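# Hang the picture frame level on the screw's shank

## Task

Get the picture frame hanging level on the screw with nothing holding it: its hanger must rest on the screw's shank, not on the head, at the frame's balance point. The display board is free-standing and has to remain upright on its own when you finish.

## Robot and tools

Robot and frame. Two arms, left_arm and right_arm, each with a parallel gripper. Every position is in one scene frame, in metres. The origin is at table-top height, halfway between the arms' nominal bases. +x points out over the table, +z points up, and +y points toward left_arm. The names do not match image sides. Calibrated bases: left_arm at (+0.003, +0.236, +0.049), right_arm at (+0.012, -0.304, +0.049), both nearly unrotated. On a gripper, the fingers point along its +z axis and close along its y axis. end_effector_position is the point between the finger pads, about 5 mm short of the tips. Reported poses can be a few cm off, more at long reach.

Rows. Any command that moves an arm is built from rows of 16 plain numbers covering both arms, even if one stays still. The first 8 are left_arm: x, y, z, qw, qx, qy, qz, opening. The next 8 are right_arm, in the same order. x, y, z is an absolute gripper goal in the scene frame, in metres, not an offset. qw..qz is an absolute orientation quaternion with w first. opening runs from -1 (closed) to +1 (fully open, 0.070 m). To keep an arm still, repeat its last reported pose exactly, plus the opening it should keep. To keep an orientation, resend the same quaternion you chose rather than copying the drifted reading. Per control step, the commanded orientation is clipped to within 32 degrees of the measured one.

execute_actions(actions, cameras). actions is a list with at most one item:
- An empty list returns the state plus all camera images.
- {"rows": [...], "steps": n} gives 1 to 15 rows and n from 1 to 15 control steps of 1/30 s each (default 15). One row is used per step, and the last row repeats. At least 5 steps are needed. The call is refused, and nothing is sent, if any target lies more than 0.6 m from that arm's last reported position along any of its gripper's axes. The result is sampled 5 steps before the action ends, and those steps finish while you think.
- {"steps": n} waits up to 300 steps.

cameras is a list of names (cam_head_left, cam_head_right, cam_left_wrist, cam_right_wrist), ["all"], or []. Images come back only for an empty actions list or when requested.

move(target, speed, blend, grip_force, blocking, cameras). Drives each gripper along a straight line to absolute poses.
- target: one 16-number row, or a list of up to 15 rows visited in order.
- speed: the top path speed in m/s, from 0.002 to 2.2, default 0.25. Rotation is capped at twice that figure in rad/s. Give one value, or one per target.
- blend: a corner radius in metres, per target or one value. The default 0 stops at each point.
- grip_force: the per-pad force cap in newtons, 5 to 20. Give one value or one per arm. It persists until changed and starts at 20.
- blocking=false returns about 0.5 s after the path starts.

All paths finish together, take at least 0.5 s, and are cut off after 10 s. Opening changes on a later target apply only after arrival, when everything is at rest. Paths do not avoid obstacles or the other arm. Grippers lag and overshoot more at high speed, especially when an arm is nearly straight. Do not route a path close past an arm's own base; go around it.

The result has a "move:" line:
- done: at rest within 3 mm and 2 degrees.
- off_target: stopped short, for example by contact, friction or reach.
- held: a check held back the step.
- moving, or fault.
- limits=paced means the target was clipped. limits=held means steps were withheld.

None of these outcomes tells you whether something is being touched.

It cannot be undone.

Results also list grip_measured (same scale as opening), joint positions (the last value is the finger gap in m), joint torques, hand targets and motor temperatures. To grasp, command an opening about 0.05 below the reading at first contact. Commanding less than that grips more gently. A full close takes about 1 s.

Cautions.

- A clearance check blocks commands that bring the arms close together. Never let them collide or pinch each other's fingers, because that can fail the task.
- Contact torque at a joint's limit (21.6 N m on the larger joints, 7.52 on the wrist joints) stops that arm for 10 s. The wrist motors manage only about 4 N m, including the held weight.
- Holding loads or stretching out heats the motors. A MOTOR HOT line appears at 65 °C, and at 80 °C the arm goes limp.
- Move slowly near the frame, the screw and the fixed objects, and press only lightly.
- Never drop the frame or let it fall, and don't release it while it is still moving.
- Keep everything on the table.
- Don't knock over the loose display board.
- Occasional outside nudges can move loose items, so check that the frame hangs steady and level before finishing.

Each tool is called as name(argument=value, ...), one argument or row to a line, values as JSON.

## Session

execute_actions(
  actions=[],
)

Scene clock: 0.00 s of 4500.00 s.
left_arm: end_effector_position=(+0.3510, +0.5999, +0.2155) grip_measured=+0.59 end_effector_quat_wxyz=(+0.247, -0.380, +0.744, +0.491) | right_arm: end_effector_position=(+0.3748, -0.3621, +0.2306) grip_measured=+0.98 end_effector_quat_wxyz=(+0.266, -0.127, +0.954, +0.046)
Joint positions: left_arm=[0.435 2.012 -1.399 1.391 1.016 -1.325 0.056] | right_arm=[-0.326 1.505 -1.187 0.405 0.93 -0.792 0.069]
Joint torques (N m): no reading
Motor temperatures (°C): left_arm=[31 31 32 33 36 30] | right_arm=[30 30 33 35 39 32]
Hand target: left_arm +0.3510, +0.5999, +0.2155; +0.247, -0.380, +0.744, +0.491 | right_arm +0.3748, -0.3621, +0.2306; +0.266, -0.127, +0.954, +0.046

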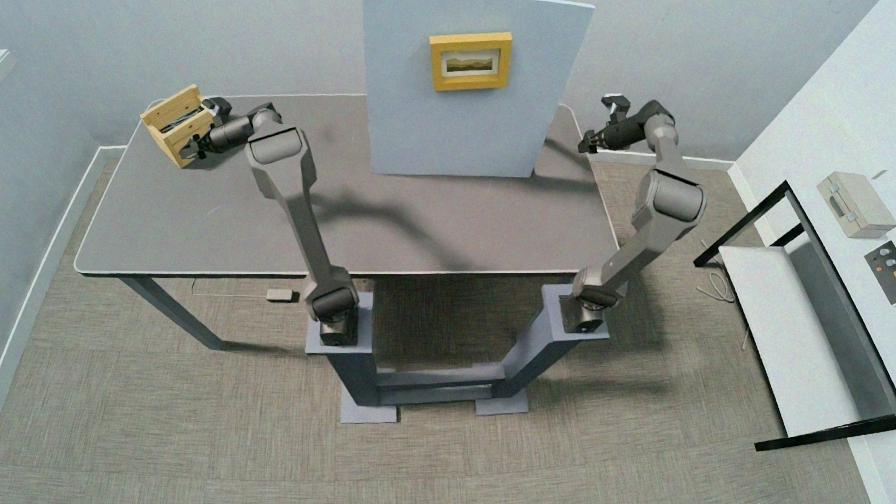

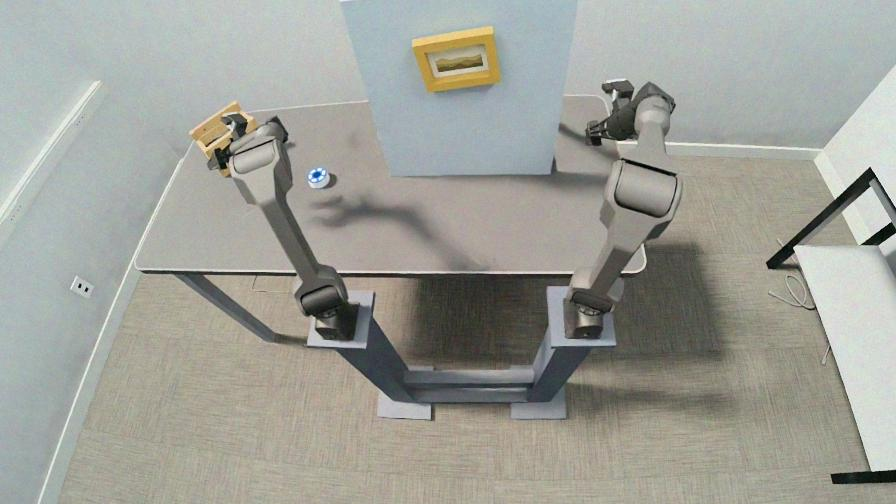

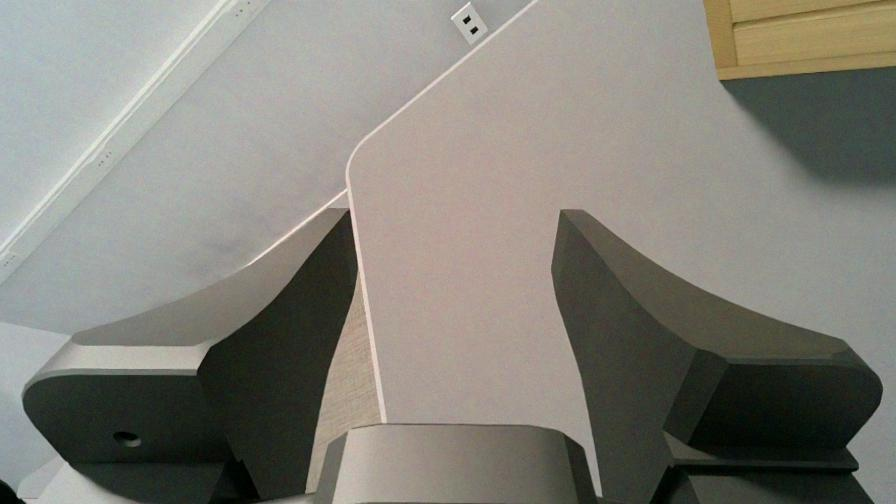

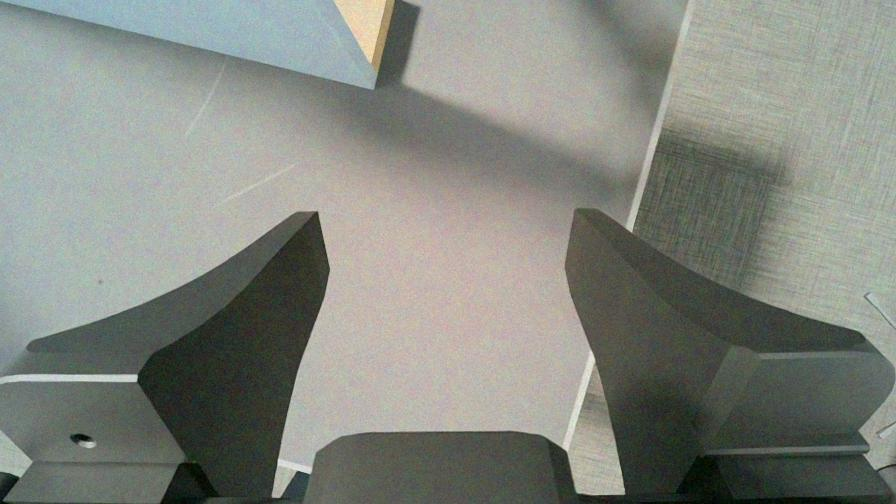

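zoom_image(
  camera="cam_head_left",
  region=[350, 0, 610, 190],
)

zoom_image(
  camera="cam_head_right",
  region=[330, 0, 590, 190],
)

zoom_image(
  camera="cam_head_right",
  region=[400, 15, 520, 105],
)

zoom_image(
  camera="cam_head_left",
  region=[415, 20, 535, 110],
)

Scaled by 1.938 from the camera's 896x504 image, which has a finer 1280x720 frame.

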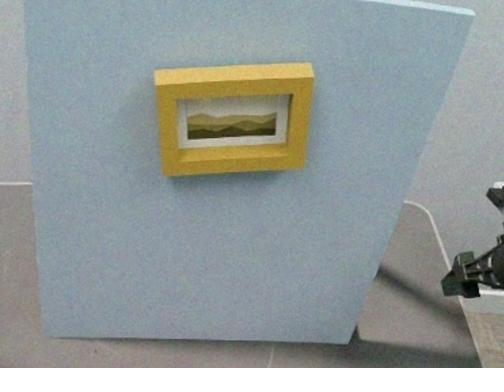

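Scaled by 1.938 from the camera's 896x504 image, which has a finer 1280x720 frame.

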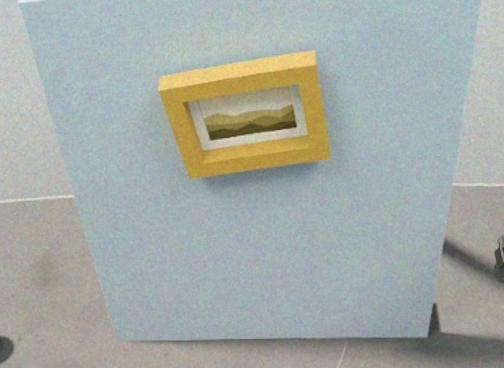

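Scaled by 4.200 from the camera's 896x504 image, which has a finer 1280x720 frame.

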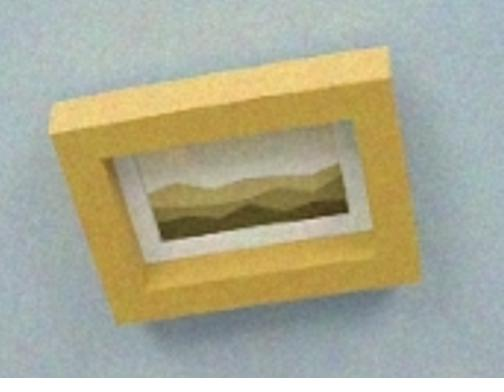

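Scaled by 4.200 from the camera's 896x504 image, which has a finer 1280x720 frame.

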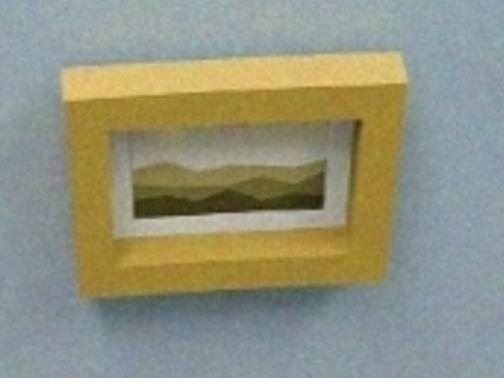

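move(
  target=[
    [0.351,0.5999,0.2155,0.247,-0.380,0.744,0.491,0.59,0.33,-0.32,0.33,0.4304,0.4304,0.5611,0.5611,0.98],
    [0.351,0.5999,0.2155,0.247,-0.380,0.744,0.491,0.59,0.385,-0.20,0.36,0.4304,0.4304,0.5611,0.5611,0.98],
  ],
  blend=[0.03,0],
  speed=0.4,
  cameras=["cam_right_wrist","cam_head_left","cam_head_right"],
)

Scene clock: 15.43 s of 4500.00 s.
left_arm: end_effector_position=(+0.3508, +0.6000, +0.2155) grip_measured=+0.59 end_effector_quat_wxyz=(+0.247, -0.380, +0.744, +0.491) | right_arm: end_effector_position=(+0.3850, -0.2001, +0.3598) grip_measured=+0.98 end_effector_quat_wxyz=(+0.366, +0.461, +0.630, +0.507)
Joint positions: left_arm=[0.435 2.013 -1.399 1.391 1.018 -1.325 0.056] | right_arm=[0.243 1.159 -0.834 1.751 0.094 -0.195 0.069]
Joint torques (N m): left_arm=[-0.85 -7.61 -3.22 0.51 0.49 -0.09] | right_arm=[0.59 -3.91 -4.97 0.02 0.02 0.16]
Hand target: left_arm +0.3510, +0.5999, +0.2155; +0.247, -0.380, +0.744, +0.491 | right_arm +0.3849, -0.2001, +0.3603; +0.367, +0.461, +0.630, +0.507
Off the commanded pose: left_arm 0.000 m, 0 deg | right_arm 0.000 m, 13 deg.
joint sent to its limit (right arm) — joint 4 (forearm roll), upper limit.
Kept back: nothing.
move: off_target (right_arm); blend cut to 0 m at target 1
camera_calibration:
cam_right_wrist: T_world_to_cam=[[-0.230341, -0.0274977, -0.972721, 0.433854], [-0.802025, 0.571456, 0.173766, 0.354358], [0.551089, 0.820172, -0.153684, 0.125524], [0, 0, 0, 1]] pos_world=[0.314964, -0.293521, 0.379735]
Images, in order (width x height): cam_head_left 896x504, cam_head_right 896x504, cam_right_wrist 896x504.

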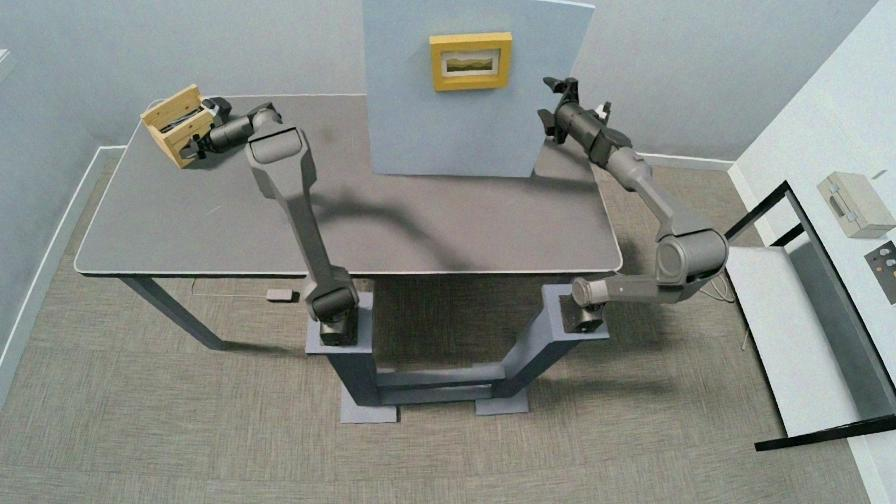

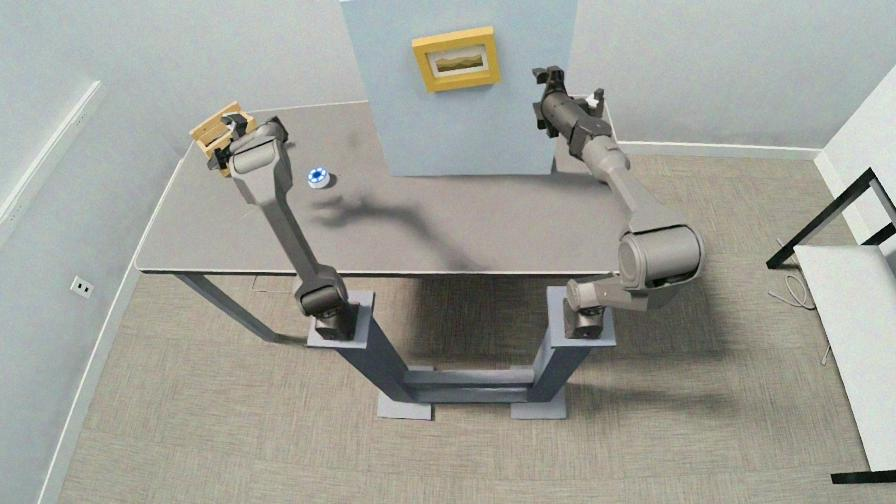

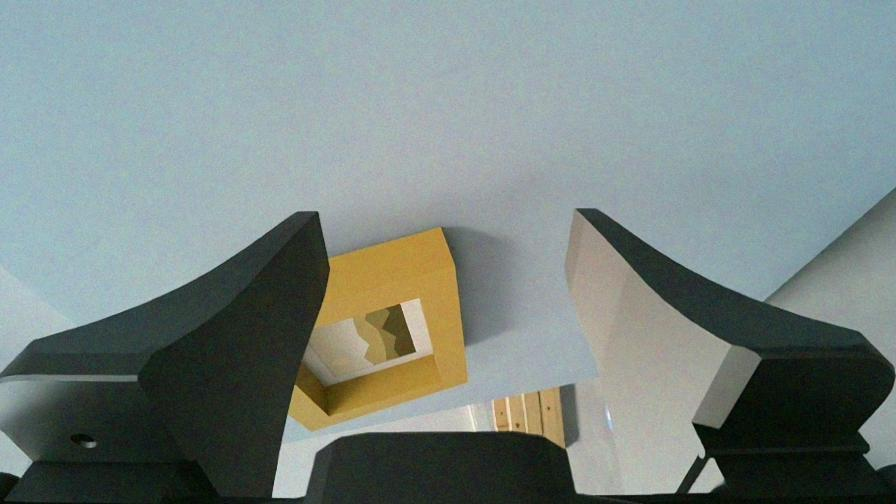

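zoom_image(
  camera="cam_right_wrist",
  region=[280, 200, 580, 440],
)

Scaled by 1.680 from the camera's 896x504 image, which has a finer 1280x720 frame.

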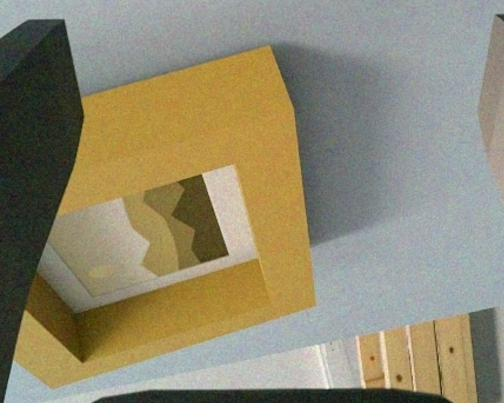

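move(
  target=[0.351,0.5999,0.2155,0.247,-0.380,0.744,0.491,0.59,0.425,-0.255,0.345,0.2476,0.3138,0.7149,0.5742,0.98],
  speed=0.3,
  cameras=["cam_right_wrist"],
)

Scene clock: 18.03 s of 4500.00 s.
left_arm: end_effector_position=(+0.3508, +0.6000, +0.2155) grip_measured=+0.59 end_effector_quat_wxyz=(+0.247, -0.380, +0.744, +0.491) | right_arm: end_effector_position=(+0.4252, -0.2552, +0.3450) grip_measured=+0.98 end_effector_quat_wxyz=(+0.248, +0.313, +0.715, +0.574)
Joint positions: left_arm=[0.435 2.013 -1.399 1.391 1.018 -1.325 0.056] | right_arm=[-0.345 1.538 -1.116 1.495 1.077 -0.26 0.069]
Joint torques (N m): left_arm=[-0.84 -7.78 -3.26 0.5 0.52 -0.08] | right_arm=[0.7 -6.35 -3.47 0.98 0.05 0.19]
Hand target: left_arm +0.3510, +0.5999, +0.2155; +0.247, -0.380, +0.744, +0.491 | right_arm +0.4250, -0.2550, +0.3450; +0.248, +0.314, +0.715, +0.574
Off the commanded pose: left_arm 0.000 m, 0 deg | right_arm 0.000 m, 0 deg.
Kept back: nothing.
move: done
camera_calibration:
cam_right_wrist: T_world_to_cam=[[-0.196819, -0.12316, -0.972674, 0.388498], [-0.968474, 0.178947, 0.173311, 0.391383], [0.152712, 0.97612, -0.154498, 0.35587], [0, 0, 0, 1]] pos_world=[0.401162, -0.369561, 0.365032]
Images, in order (width x height): cam_right_wrist 896x504.

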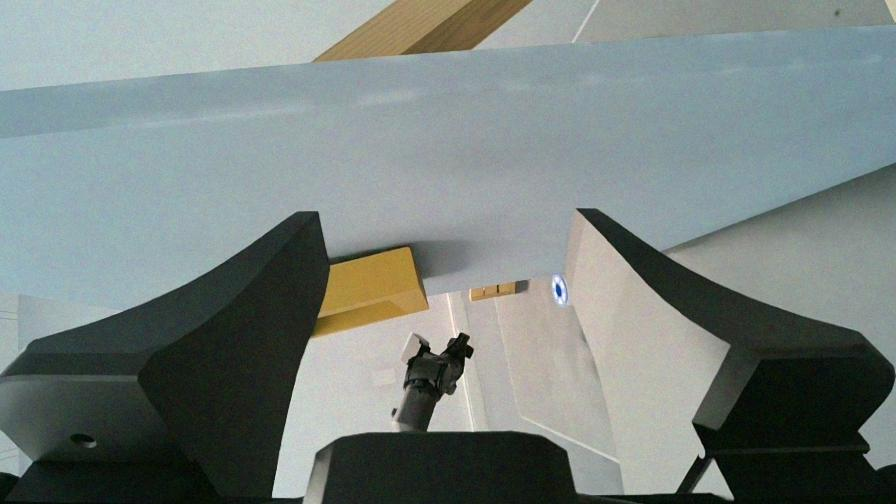

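zoom_image(
  camera="cam_right_wrist",
  region=[300, 220, 460, 350],
)

Scaled by 3.150 from the camera's 896x504 image, which has a finer 1280x720 frame.

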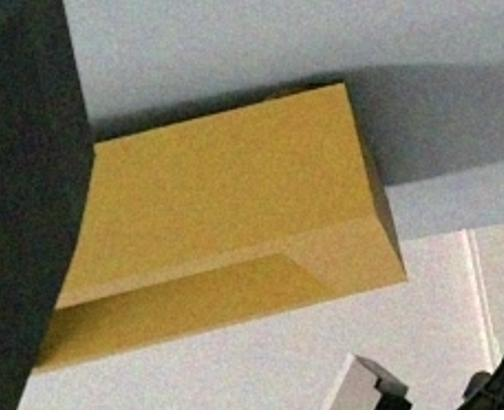

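move(
  target=[0.351,0.5999,0.2155,0.247,-0.380,0.744,0.491,0.59,0.43,-0.235,0.425,0.2476,0.3138,0.7149,0.5742,0.98],
  speed=0.3,
  cameras=["cam_right_wrist"],
)

zoom_image(
  camera="cam_right_wrist",
  region=[300, 140, 600, 340],
)

Scene clock: 19.17 s of 4500.00 s.
left_arm: end_effector_position=(+0.3508, +0.6000, +0.2155) grip_measured=+0.59 end_effector_quat_wxyz=(+0.247, -0.380, +0.744, +0.491) | right_arm: end_effector_position=(+0.4300, -0.2352, +0.4256) grip_measured=+0.98 end_effector_quat_wxyz=(+0.248, +0.314, +0.715, +0.574)
Joint positions: left_arm=[0.435 2.013 -1.399 1.391 1.018 -1.325 0.056] | right_arm=[-0.27 1.505 -1.403 1.326 1.052 0.114 0.069]
Joint torques (N m): left_arm=[-0.7 -7.69 -3.19 0.5 0.53 -0.07] | right_arm=[0.13 -4.33 -3.62 0.99 0 -0.21]
Hand target: left_arm +0.3510, +0.5999, +0.2155; +0.247, -0.380, +0.744, +0.491 | right_arm +0.4300, -0.2350, +0.4250; +0.248, +0.314, +0.715, +0.574
Off the commanded pose: left_arm 0.000 m, 0 deg | right_arm 0.001 m, 0 deg.
Kept back: nothing.
move: done
camera_calibration:
cam_right_wrist: T_world_to_cam=[[-0.196359, -0.122795, -0.972813, 0.470281], [-0.968331, 0.180311, 0.172694, 0.378971], [0.154203, 0.975915, -0.154311, 0.347239], [0, 0, 0, 1]] pos_world=[0.405767, -0.34946, 0.445632]
Images, in order (width x height): cam_right_wrist 896x504.

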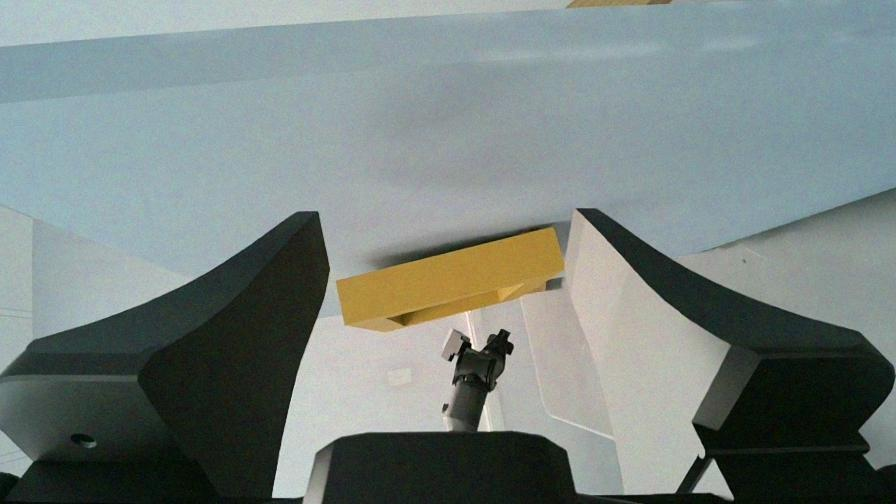

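Scaled by 1.680 from the camera's 896x504 image, which has a finer 1280x720 frame.

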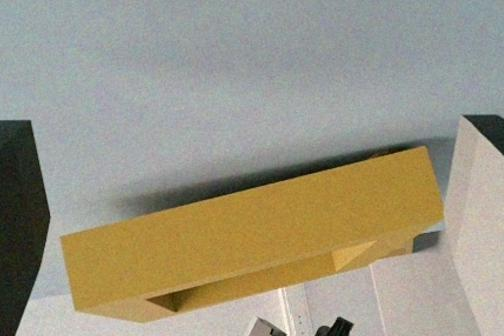

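move(
  target=[
    [0.351,0.5999,0.2155,0.247,-0.380,0.744,0.491,0.59,0.35,-0.2,0.5,0.316,0,0.949,0,0.98],
    [0.351,0.5999,0.2155,0.247,-0.380,0.744,0.491,0.59,0.405,-0.06,0.51,0.316,0,0.949,0,0.98],
  ],
  speed=0.4,
  blend=[0.03,0],
  cameras=["cam_right_wrist"],
)

zoom_image(
  camera="cam_right_wrist",
  region=[200, 50, 700, 330],
)

Scene clock: 23.60 s of 4500.00 s.
left_arm: end_effector_position=(+0.3508, +0.6000, +0.2155) grip_measured=+0.59 end_effector_quat_wxyz=(+0.247, -0.380, +0.744, +0.491) | right_arm: end_effector_position=(+0.4053, -0.0603, +0.5097) grip_measured=+0.98 end_effector_quat_wxyz=(+0.508, -0.039, +0.852, +0.117)
Joint positions: left_arm=[0.435 2.013 -1.399 1.391 1.018 -1.325 0.056] | right_arm=[0.778 1.769 -2.336 -0.456 1.216 0.584 0.069]
Joint torques (N m): left_arm=[-0.74 -7.78 -3.1 0.5 0.5 -0.03] | right_arm=[0.53 -7.39 -2.91 -0.45 -0.19 0.14]
Hand target: left_arm +0.3510, +0.5999, +0.2155; +0.247, -0.380, +0.744, +0.491 | right_arm +0.4049, -0.0602, +0.5096; +0.508, -0.039, +0.853, +0.117
Off the commanded pose: left_arm 0.000 m, 0 deg | right_arm 0.001 m, 28 deg.
joint sent to its limit (right arm) — joint 5 (wrist pitch), upper limit.
Kept back: nothing.
move: off_target (right_arm)
camera_calibration:
cam_right_wrist: T_world_to_cam=[[0.157656, -0.969231, -0.189039, -0.0253551], [-0.910172, -0.0683657, -0.40855, 0.56672], [0.383056, 0.236469, -0.892945, 0.432537], [0, 0, 0, 1]] pos_world=[0.354124, -0.0881122, 0.612972]
Images, in order (width x height): cam_right_wrist 896x504.

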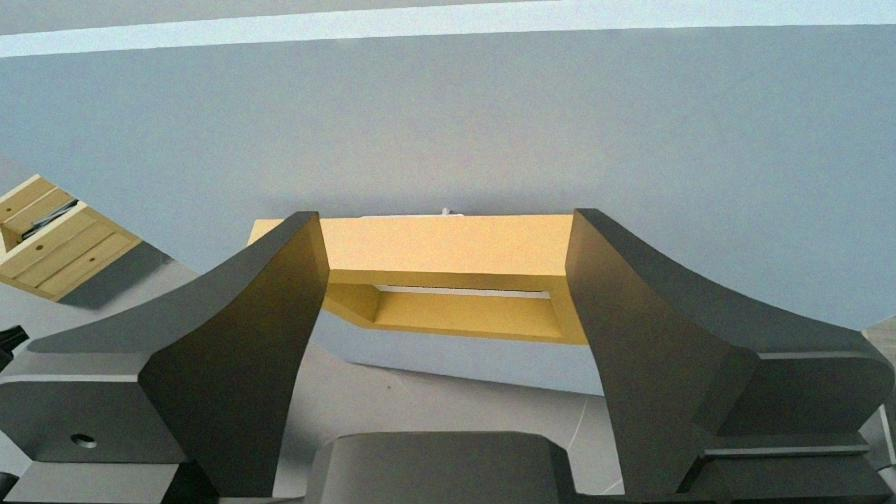

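Scaled by 1.008 from the camera's 896x504 image, which has a finer 1280x720 frame.

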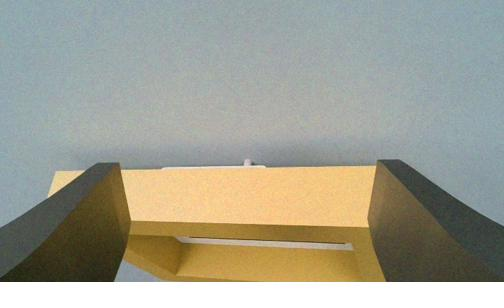

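zoom_image(
  camera="cam_right_wrist",
  region=[340, 190, 500, 240],
)

Scaled by 3.150 from the camera's 896x504 image, which has a finer 1280x720 frame.

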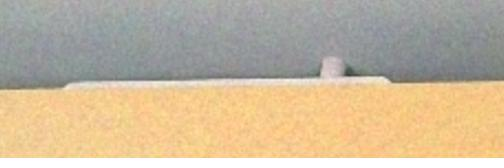

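move(
  target=[
    [0.32,0.5,0.34,0.70,-0.1,0.70,-0.1,1,0.405,-0.09,0.53,0.508,-0.039,0.852,0.117,0.98],
    [0.31,0.03,0.385,0.7043,-0.0635,0.7043,-0.0635,1,0.405,-0.09,0.53,0.508,-0.039,0.852,0.117,0.98],
  ],
  speed=0.4,
  blend=[0.04,0],
  cameras=["all"],
)

Scene clock: 34.60 s of 4500.00 s.
left_arm: end_effector_position=(+0.3100, +0.0296, +0.3846) grip_measured=+0.98 end_effector_quat_wxyz=(+0.696, -0.058, +0.713, -0.055) | right_arm: end_effector_position=(+0.4051, -0.0901, +0.5295) grip_measured=+0.98 end_effector_quat_wxyz=(+0.518, -0.040, +0.845, +0.122)
Joint positions: left_arm=[-1.177 1.368 -0.928 1.687 1.201 -2.101 0.069] | right_arm=[0.693 1.723 -2.349 -0.374 1.216 0.496 0.069]
Joint torques (N m): left_arm=[0.47 -5.17 -3.2 0.77 0.23 0] | right_arm=[0.69 -5.69 -3.57 -0.39 0.06 0.03]
Hand target: left_arm +0.3100, +0.0300, +0.3853; +0.697, -0.059, +0.713, -0.056 | right_arm +0.4049, -0.0901, +0.5296; +0.518, -0.041, +0.845, +0.123
Off the commanded pose: left_arm 0.001 m, 2 deg | right_arm 0.001 m, 2 deg.
joint sent to its limit (left arm) — joint 6 (wrist roll), lower limit.
joint sent to its limit (right arm) — joint 5 (wrist pitch), upper limit.
Kept back: nothing.
move: done; limits=paced
camera_calibration:
cam_left_wrist: T_world_to_cam=[[0.0286417, -0.988602, 0.147801, -0.0328334], [-0.579124, -0.136929, -0.803658, 0.493293], [0.814736, -0.0625769, -0.576445, 0.092676], [0, 0, 0, 1]] pos_world=[0.211112, 0.0408863, 0.454714]
cam_right_wrist: T_world_to_cam=[[0.168615, -0.966168, -0.195163, -0.0513394], [-0.899448, -0.0698264, -0.431414, 0.580222], [0.403191, 0.248282, -0.880791, 0.4438], [0, 0, 0, 1]] pos_world=[0.3516, -0.119275, 0.631191]

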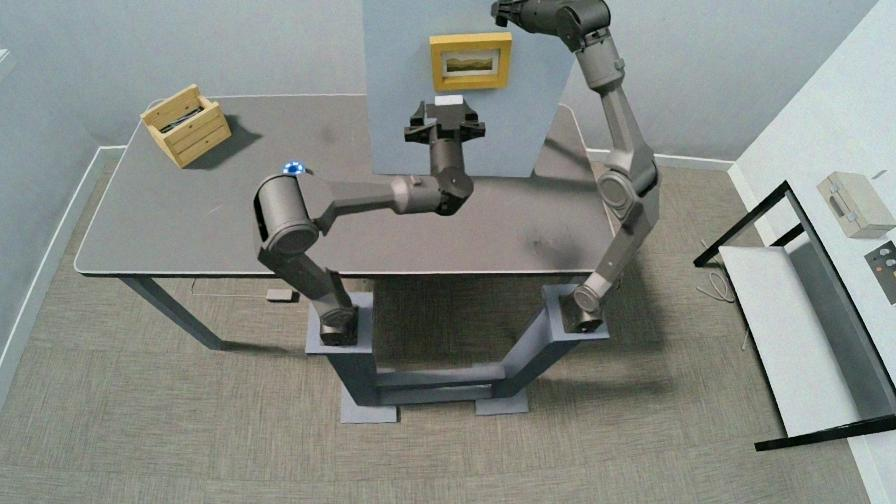

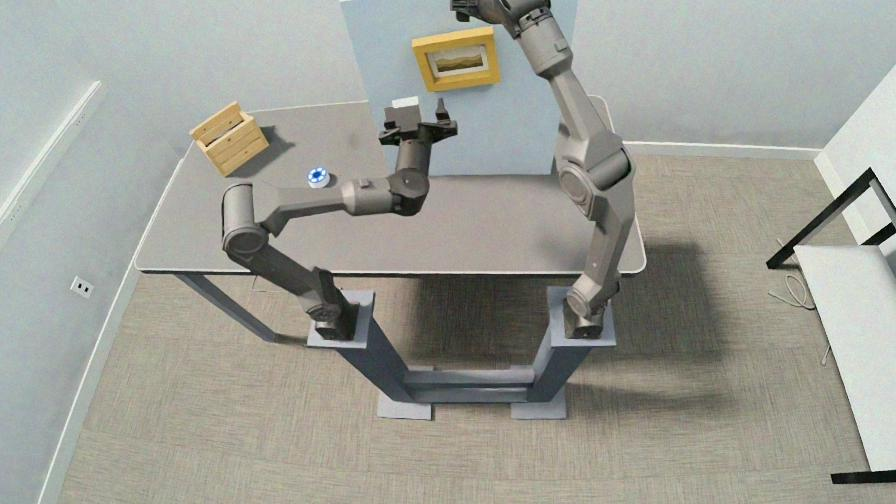

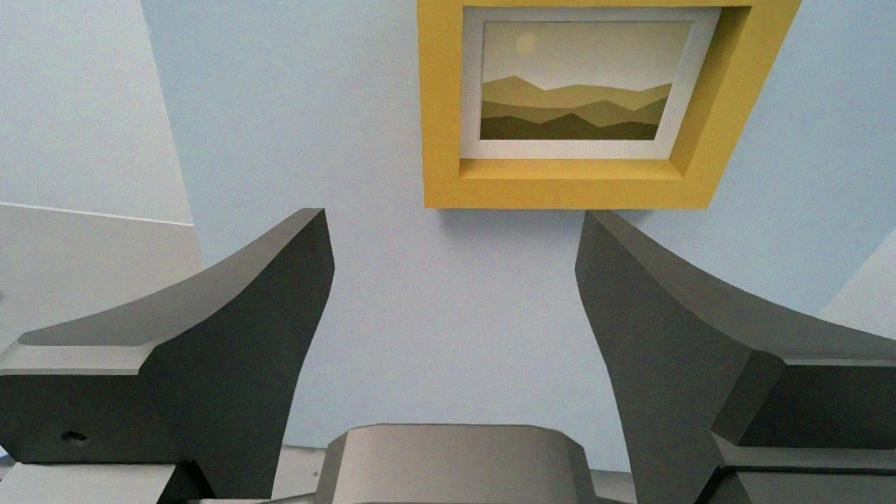

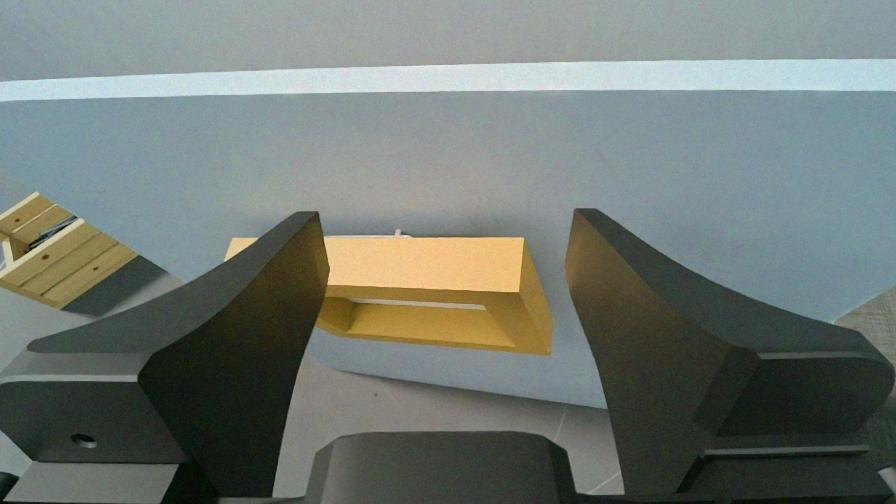

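move(
  target=[0.345,-0.011,0.341,0.6055,0.5126,0.4646,0.3933,1,0.4051,-0.0901,0.5295,0.518,-0.040,0.845,0.122,0.98],
  speed=0.5,
  cameras=["cam_left_wrist","cam_right_wrist","cam_head_left"],
)

Scene clock: 38.43 s of 4500.00 s.
left_arm: end_effector_position=(+0.3450, -0.0117, +0.3411) grip_measured=+0.98 end_effector_quat_wxyz=(+0.530, +0.540, +0.532, +0.380) | right_arm: end_effector_position=(+0.4052, -0.0902, +0.5296) grip_measured=+0.98 end_effector_quat_wxyz=(+0.519, -0.040, +0.845, +0.122)
Joint positions: left_arm=[-1.029 1.462 -0.953 1.739 0.867 -0.584 0.069] | right_arm=[0.693 1.723 -2.349 -0.375 1.216 0.497 0.069]
Joint torques (N m): left_arm=[0.17 -6.23 -2.63 0.48 0.34 -0.03] | right_arm=[0.73 -5.03 -2.84 -0.51 0.07 0.25]
Hand target: left_arm +0.3449, -0.0111, +0.3413; +0.530, +0.540, +0.532, +0.380 | right_arm +0.4051, -0.0901, +0.5295; +0.518, -0.040, +0.845, +0.122
Off the commanded pose: left_arm 0.001 m, 12 deg | right_arm 0.000 m, 0 deg.
joint sent to its limit (left arm) — joint 4 (forearm roll), upper limit.
joint sent to its limit (right arm) — joint 5 (wrist pitch), upper limit.
Kept back: nothing.
move: off_target (left_arm)
camera_calibration:
cam_left_wrist: T_world_to_cam=[[-0.146741, -0.120844, -0.981766, 0.387589], [-0.425906, 0.903517, -0.0475536, 0.174365], [0.892788, 0.411162, -0.184051, -0.118765], [0, 0, 0, 1]] pos_world=[0.23717, -0.0618719, 0.366954]
cam_right_wrist: T_world_to_cam=[[0.167656, -0.966303, -0.195322, -0.0510318], [-0.899429, -0.0688095, -0.431617, 0.580549], [0.403633, 0.248041, -0.880657, 0.443515], [0, 0, 0, 1]] pos_world=[0.351701, -0.119375, 0.631192]
Images, in order (width x height): cam_head_left 896x504, cam_left_wrist 896x504, cam_right_wrist 896x504.

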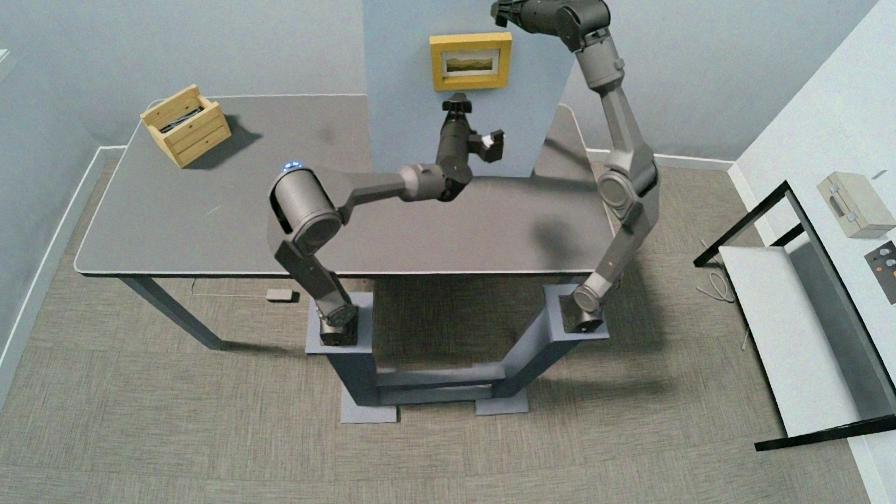

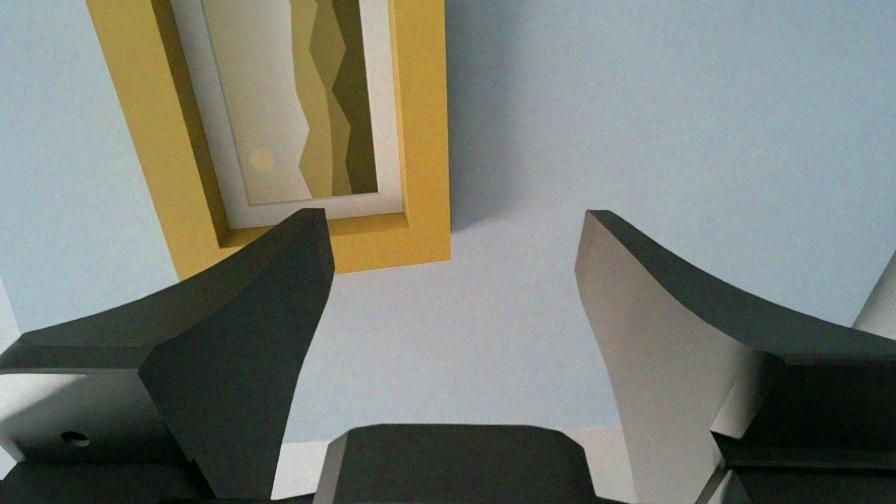

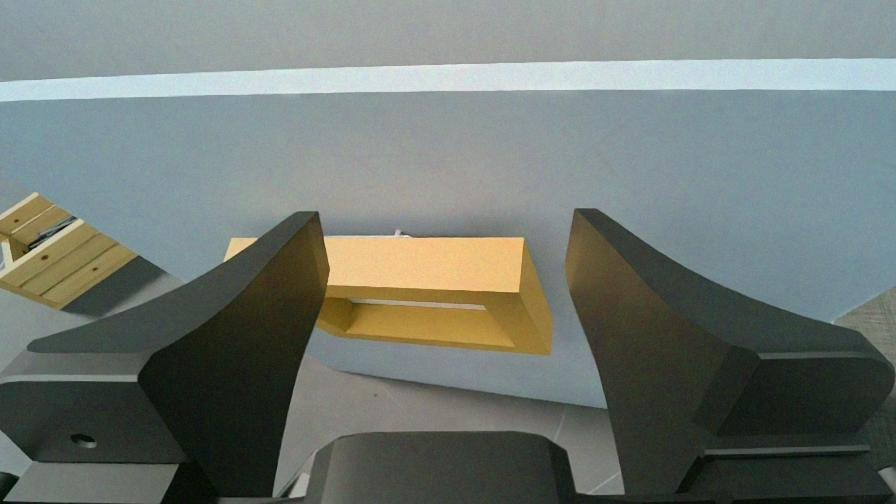

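move(
  target=[0.40,-0.039,0.344,0.5397,0.4569,0.5397,0.4569,1,0.4051,-0.0901,0.5295,0.518,-0.040,0.845,0.122,0.98],
  speed=0.3,
  cameras=["cam_left_wrist","cam_head_left"],
)

Scene clock: 40.20 s of 4500.00 s.
left_arm: end_effector_position=(+0.4002, -0.0396, +0.3437) grip_measured=+0.98 end_effector_quat_wxyz=(+0.515, +0.462, +0.563, +0.452) | right_arm: end_effector_position=(+0.4052, -0.0902, +0.5296) grip_measured=+0.98 end_effector_quat_wxyz=(+0.519, -0.040, +0.845, +0.122)
Joint positions: left_arm=[-1.011 1.777 -1.268 1.739 1.072 -0.612 0.069] | right_arm=[0.693 1.723 -2.349 -0.375 1.216 0.497 0.069]
Joint torques (N m): left_arm=[0.03 -8.22 -2.74 0.69 0.47 -0.27] | right_arm=[0.7 -5.1 -2.87 -0.51 0.07 0.25]
Hand target: left_arm +0.3999, -0.0391, +0.3442; +0.515, +0.462, +0.564, +0.452 | right_arm +0.4051, -0.0901, +0.5295; +0.518, -0.040, +0.845, +0.122
Off the commanded pose: left_arm 0.001 m, 4 deg | right_arm 0.000 m, 0 deg.
joint sent to its limit (left arm) — joint 4 (forearm roll), upper limit.
joint sent to its limit (right arm) — joint 5 (wrist pitch), upper limit.
Kept back: nothing.
move: off_target (left_arm)
camera_calibration:
cam_left_wrist: T_world_to_cam=[[-0.0328785, -0.152703, -0.987725, 0.3501], [-0.594831, 0.797167, -0.103443, 0.305746], [0.803178, 0.584128, -0.117042, -0.136371], [0, 0, 0, 1]] pos_world=[0.302909, -0.110611, 0.361469]
Images, in order (width x height): cam_head_left 896x504, cam_left_wrist 896x504.

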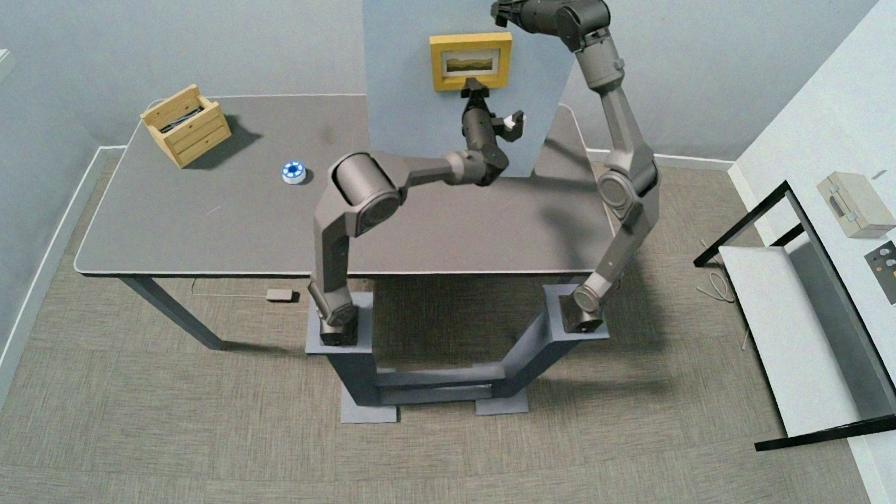

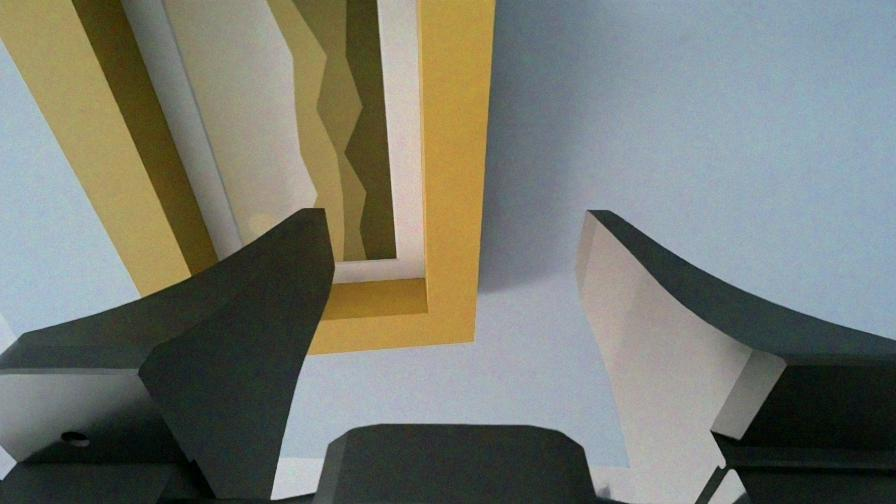

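move(
  target=[0.446,-0.039,0.3435,0.5397,0.4569,0.5397,0.4569,1,0.4051,-0.0901,0.5295,0.518,-0.040,0.845,0.122,0.98],
  speed=0.15,
  cameras=["cam_left_wrist","cam_right_wrist"],
)

Scene clock: 41.40 s of 4500.00 s.
left_arm: end_effector_position=(+0.4464, -0.0392, +0.3437) grip_measured=+0.98 end_effector_quat_wxyz=(+0.509, +0.464, +0.569, +0.449) | right_arm: end_effector_position=(+0.4052, -0.0902, +0.5296) grip_measured=+0.98 end_effector_quat_wxyz=(+0.519, -0.040, +0.845, +0.122)
Joint positions: left_arm=[-0.903 1.865 -1.41 1.739 0.963 -0.56 0.069] | right_arm=[0.693 1.723 -2.349 -0.375 1.216 0.497 0.069]
Joint torques (N m): left_arm=[-0.62 -8.34 -2.64 0.73 0.6 -0.15] | right_arm=[0.7 -4.99 -2.84 -0.5 0.06 0.25]
Hand target: left_arm +0.4460, -0.0391, +0.3437; +0.509, +0.464, +0.569, +0.449 | right_arm +0.4051, -0.0901, +0.5295; +0.518, -0.040, +0.845, +0.122
Off the commanded pose: left_arm 0.001 m, 5 deg | right_arm 0.000 m, 0 deg.
joint sent to its limit (left arm) — joint 4 (forearm roll), upper limit.
joint sent to its limit (right arm) — joint 5 (wrist pitch), upper limit.
Kept back: nothing.
move: off_target (left_arm)
camera_calibration:
cam_left_wrist: T_world_to_cam=[[-0.0473748, -0.154391, -0.986873, 0.357877], [-0.600776, 0.793713, -0.0953321, 0.332648], [0.798012, 0.588374, -0.130357, -0.166669], [0, 0, 0, 1]] pos_world=[0.349805, -0.11071, 0.363165]
cam_right_wrist: T_world_to_cam=[[0.167656, -0.966303, -0.195322, -0.0510318], [-0.899429, -0.0688095, -0.431617, 0.580549], [0.403633, 0.248041, -0.880657, 0.443515], [0, 0, 0, 1]] pos_world=[0.351701, -0.119375, 0.631192]
Images, in order (width x height): cam_left_wrist 896x504, cam_right_wrist 896x504.

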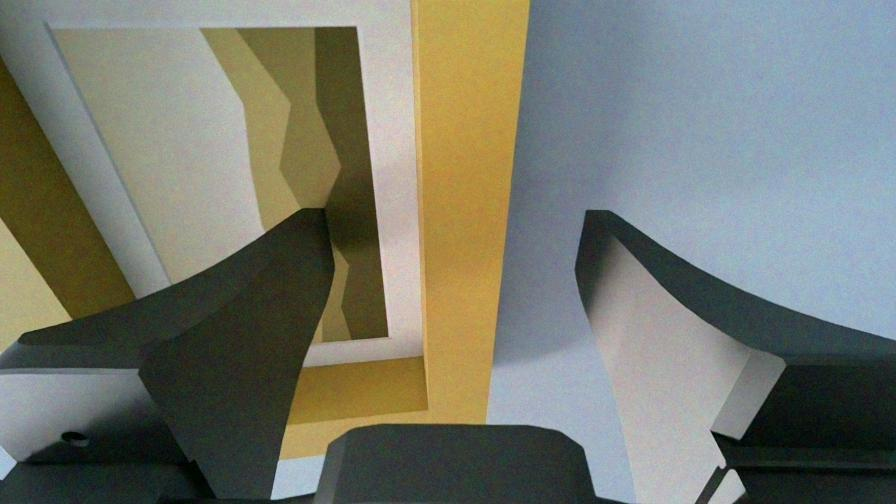

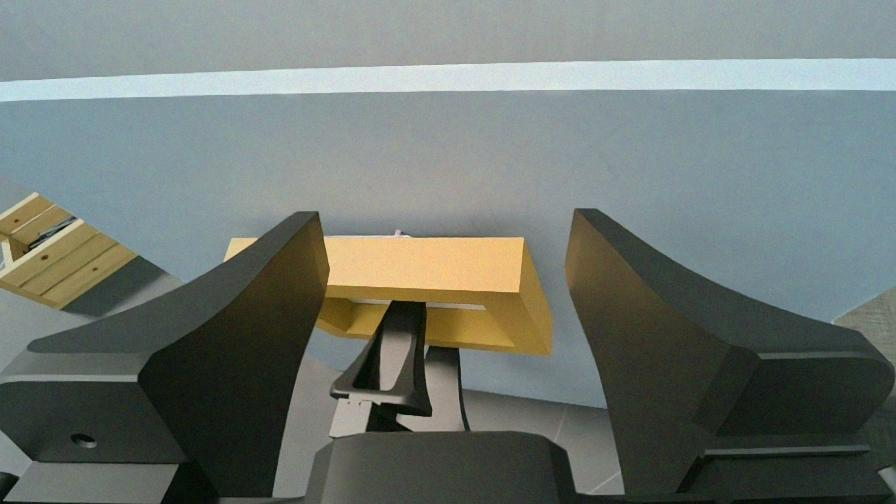

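move(
  target=[
    [0.446,-0.039,0.341,0.509,0.464,0.569,0.449,1,0.4051,-0.0901,0.5295,0.518,-0.040,0.845,0.122,0.98],
    [0.446,-0.039,0.341,0.509,0.464,0.569,0.449,-0.25,0.4051,-0.0901,0.5295,0.518,-0.040,0.845,0.122,0.98],
  ],
  speed=0.1,
  cameras=["cam_left_wrist"],
)

Scene clock: 43.37 s of 4500.00 s.
left_arm: end_effector_position=(+0.4460, -0.0392, +0.3416) grip_measured=-0.25 end_effector_quat_wxyz=(+0.508, +0.464, +0.570, +0.449) | right_arm: end_effector_position=(+0.4052, -0.0902, +0.5296) grip_measured=+0.98 end_effector_quat_wxyz=(+0.519, -0.040, +0.845, +0.122)
Joint positions: left_arm=[-0.903 1.866 -1.405 1.739 0.964 -0.565 0.026] | right_arm=[0.693 1.723 -2.349 -0.375 1.216 0.497 0.069]
Joint torques (N m): left_arm=[-0.54 -7.11 -2.55 0.75 0.57 -0.27] | right_arm=[0.67 -5.06 -2.83 -0.51 0.06 0.24]
Hand target: left_arm +0.4460, -0.0390, +0.3411; +0.508, +0.464, +0.570, +0.449 | right_arm +0.4051, -0.0901, +0.5295; +0.518, -0.040, +0.845, +0.122
Off the commanded pose: left_arm 0.001 m, 0 deg | right_arm 0.000 m, 0 deg.
joint sent to its limit (left arm) — joint 4 (forearm roll), upper limit.
joint sent to its limit (right arm) — joint 5 (wrist pitch), upper limit.
Kept back: nothing.
move: done
camera_calibration:
cam_left_wrist: T_world_to_cam=[[-0.0503278, -0.154734, -0.986673, 0.356909], [-0.601299, 0.793503, -0.0937694, 0.331881], [0.797438, 0.588566, -0.132976, -0.165509], [0, 0, 0, 1]] pos_world=[0.349505, -0.11071, 0.361264]
Images, in order (width x height): cam_left_wrist 896x504.

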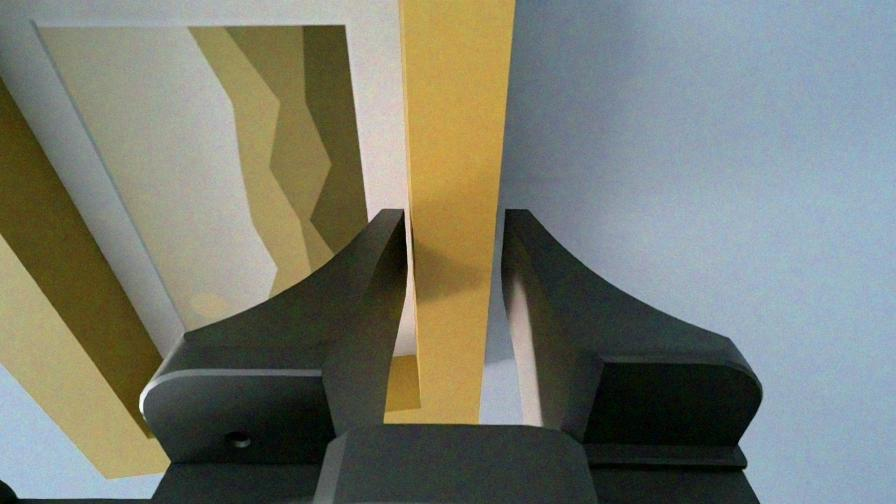

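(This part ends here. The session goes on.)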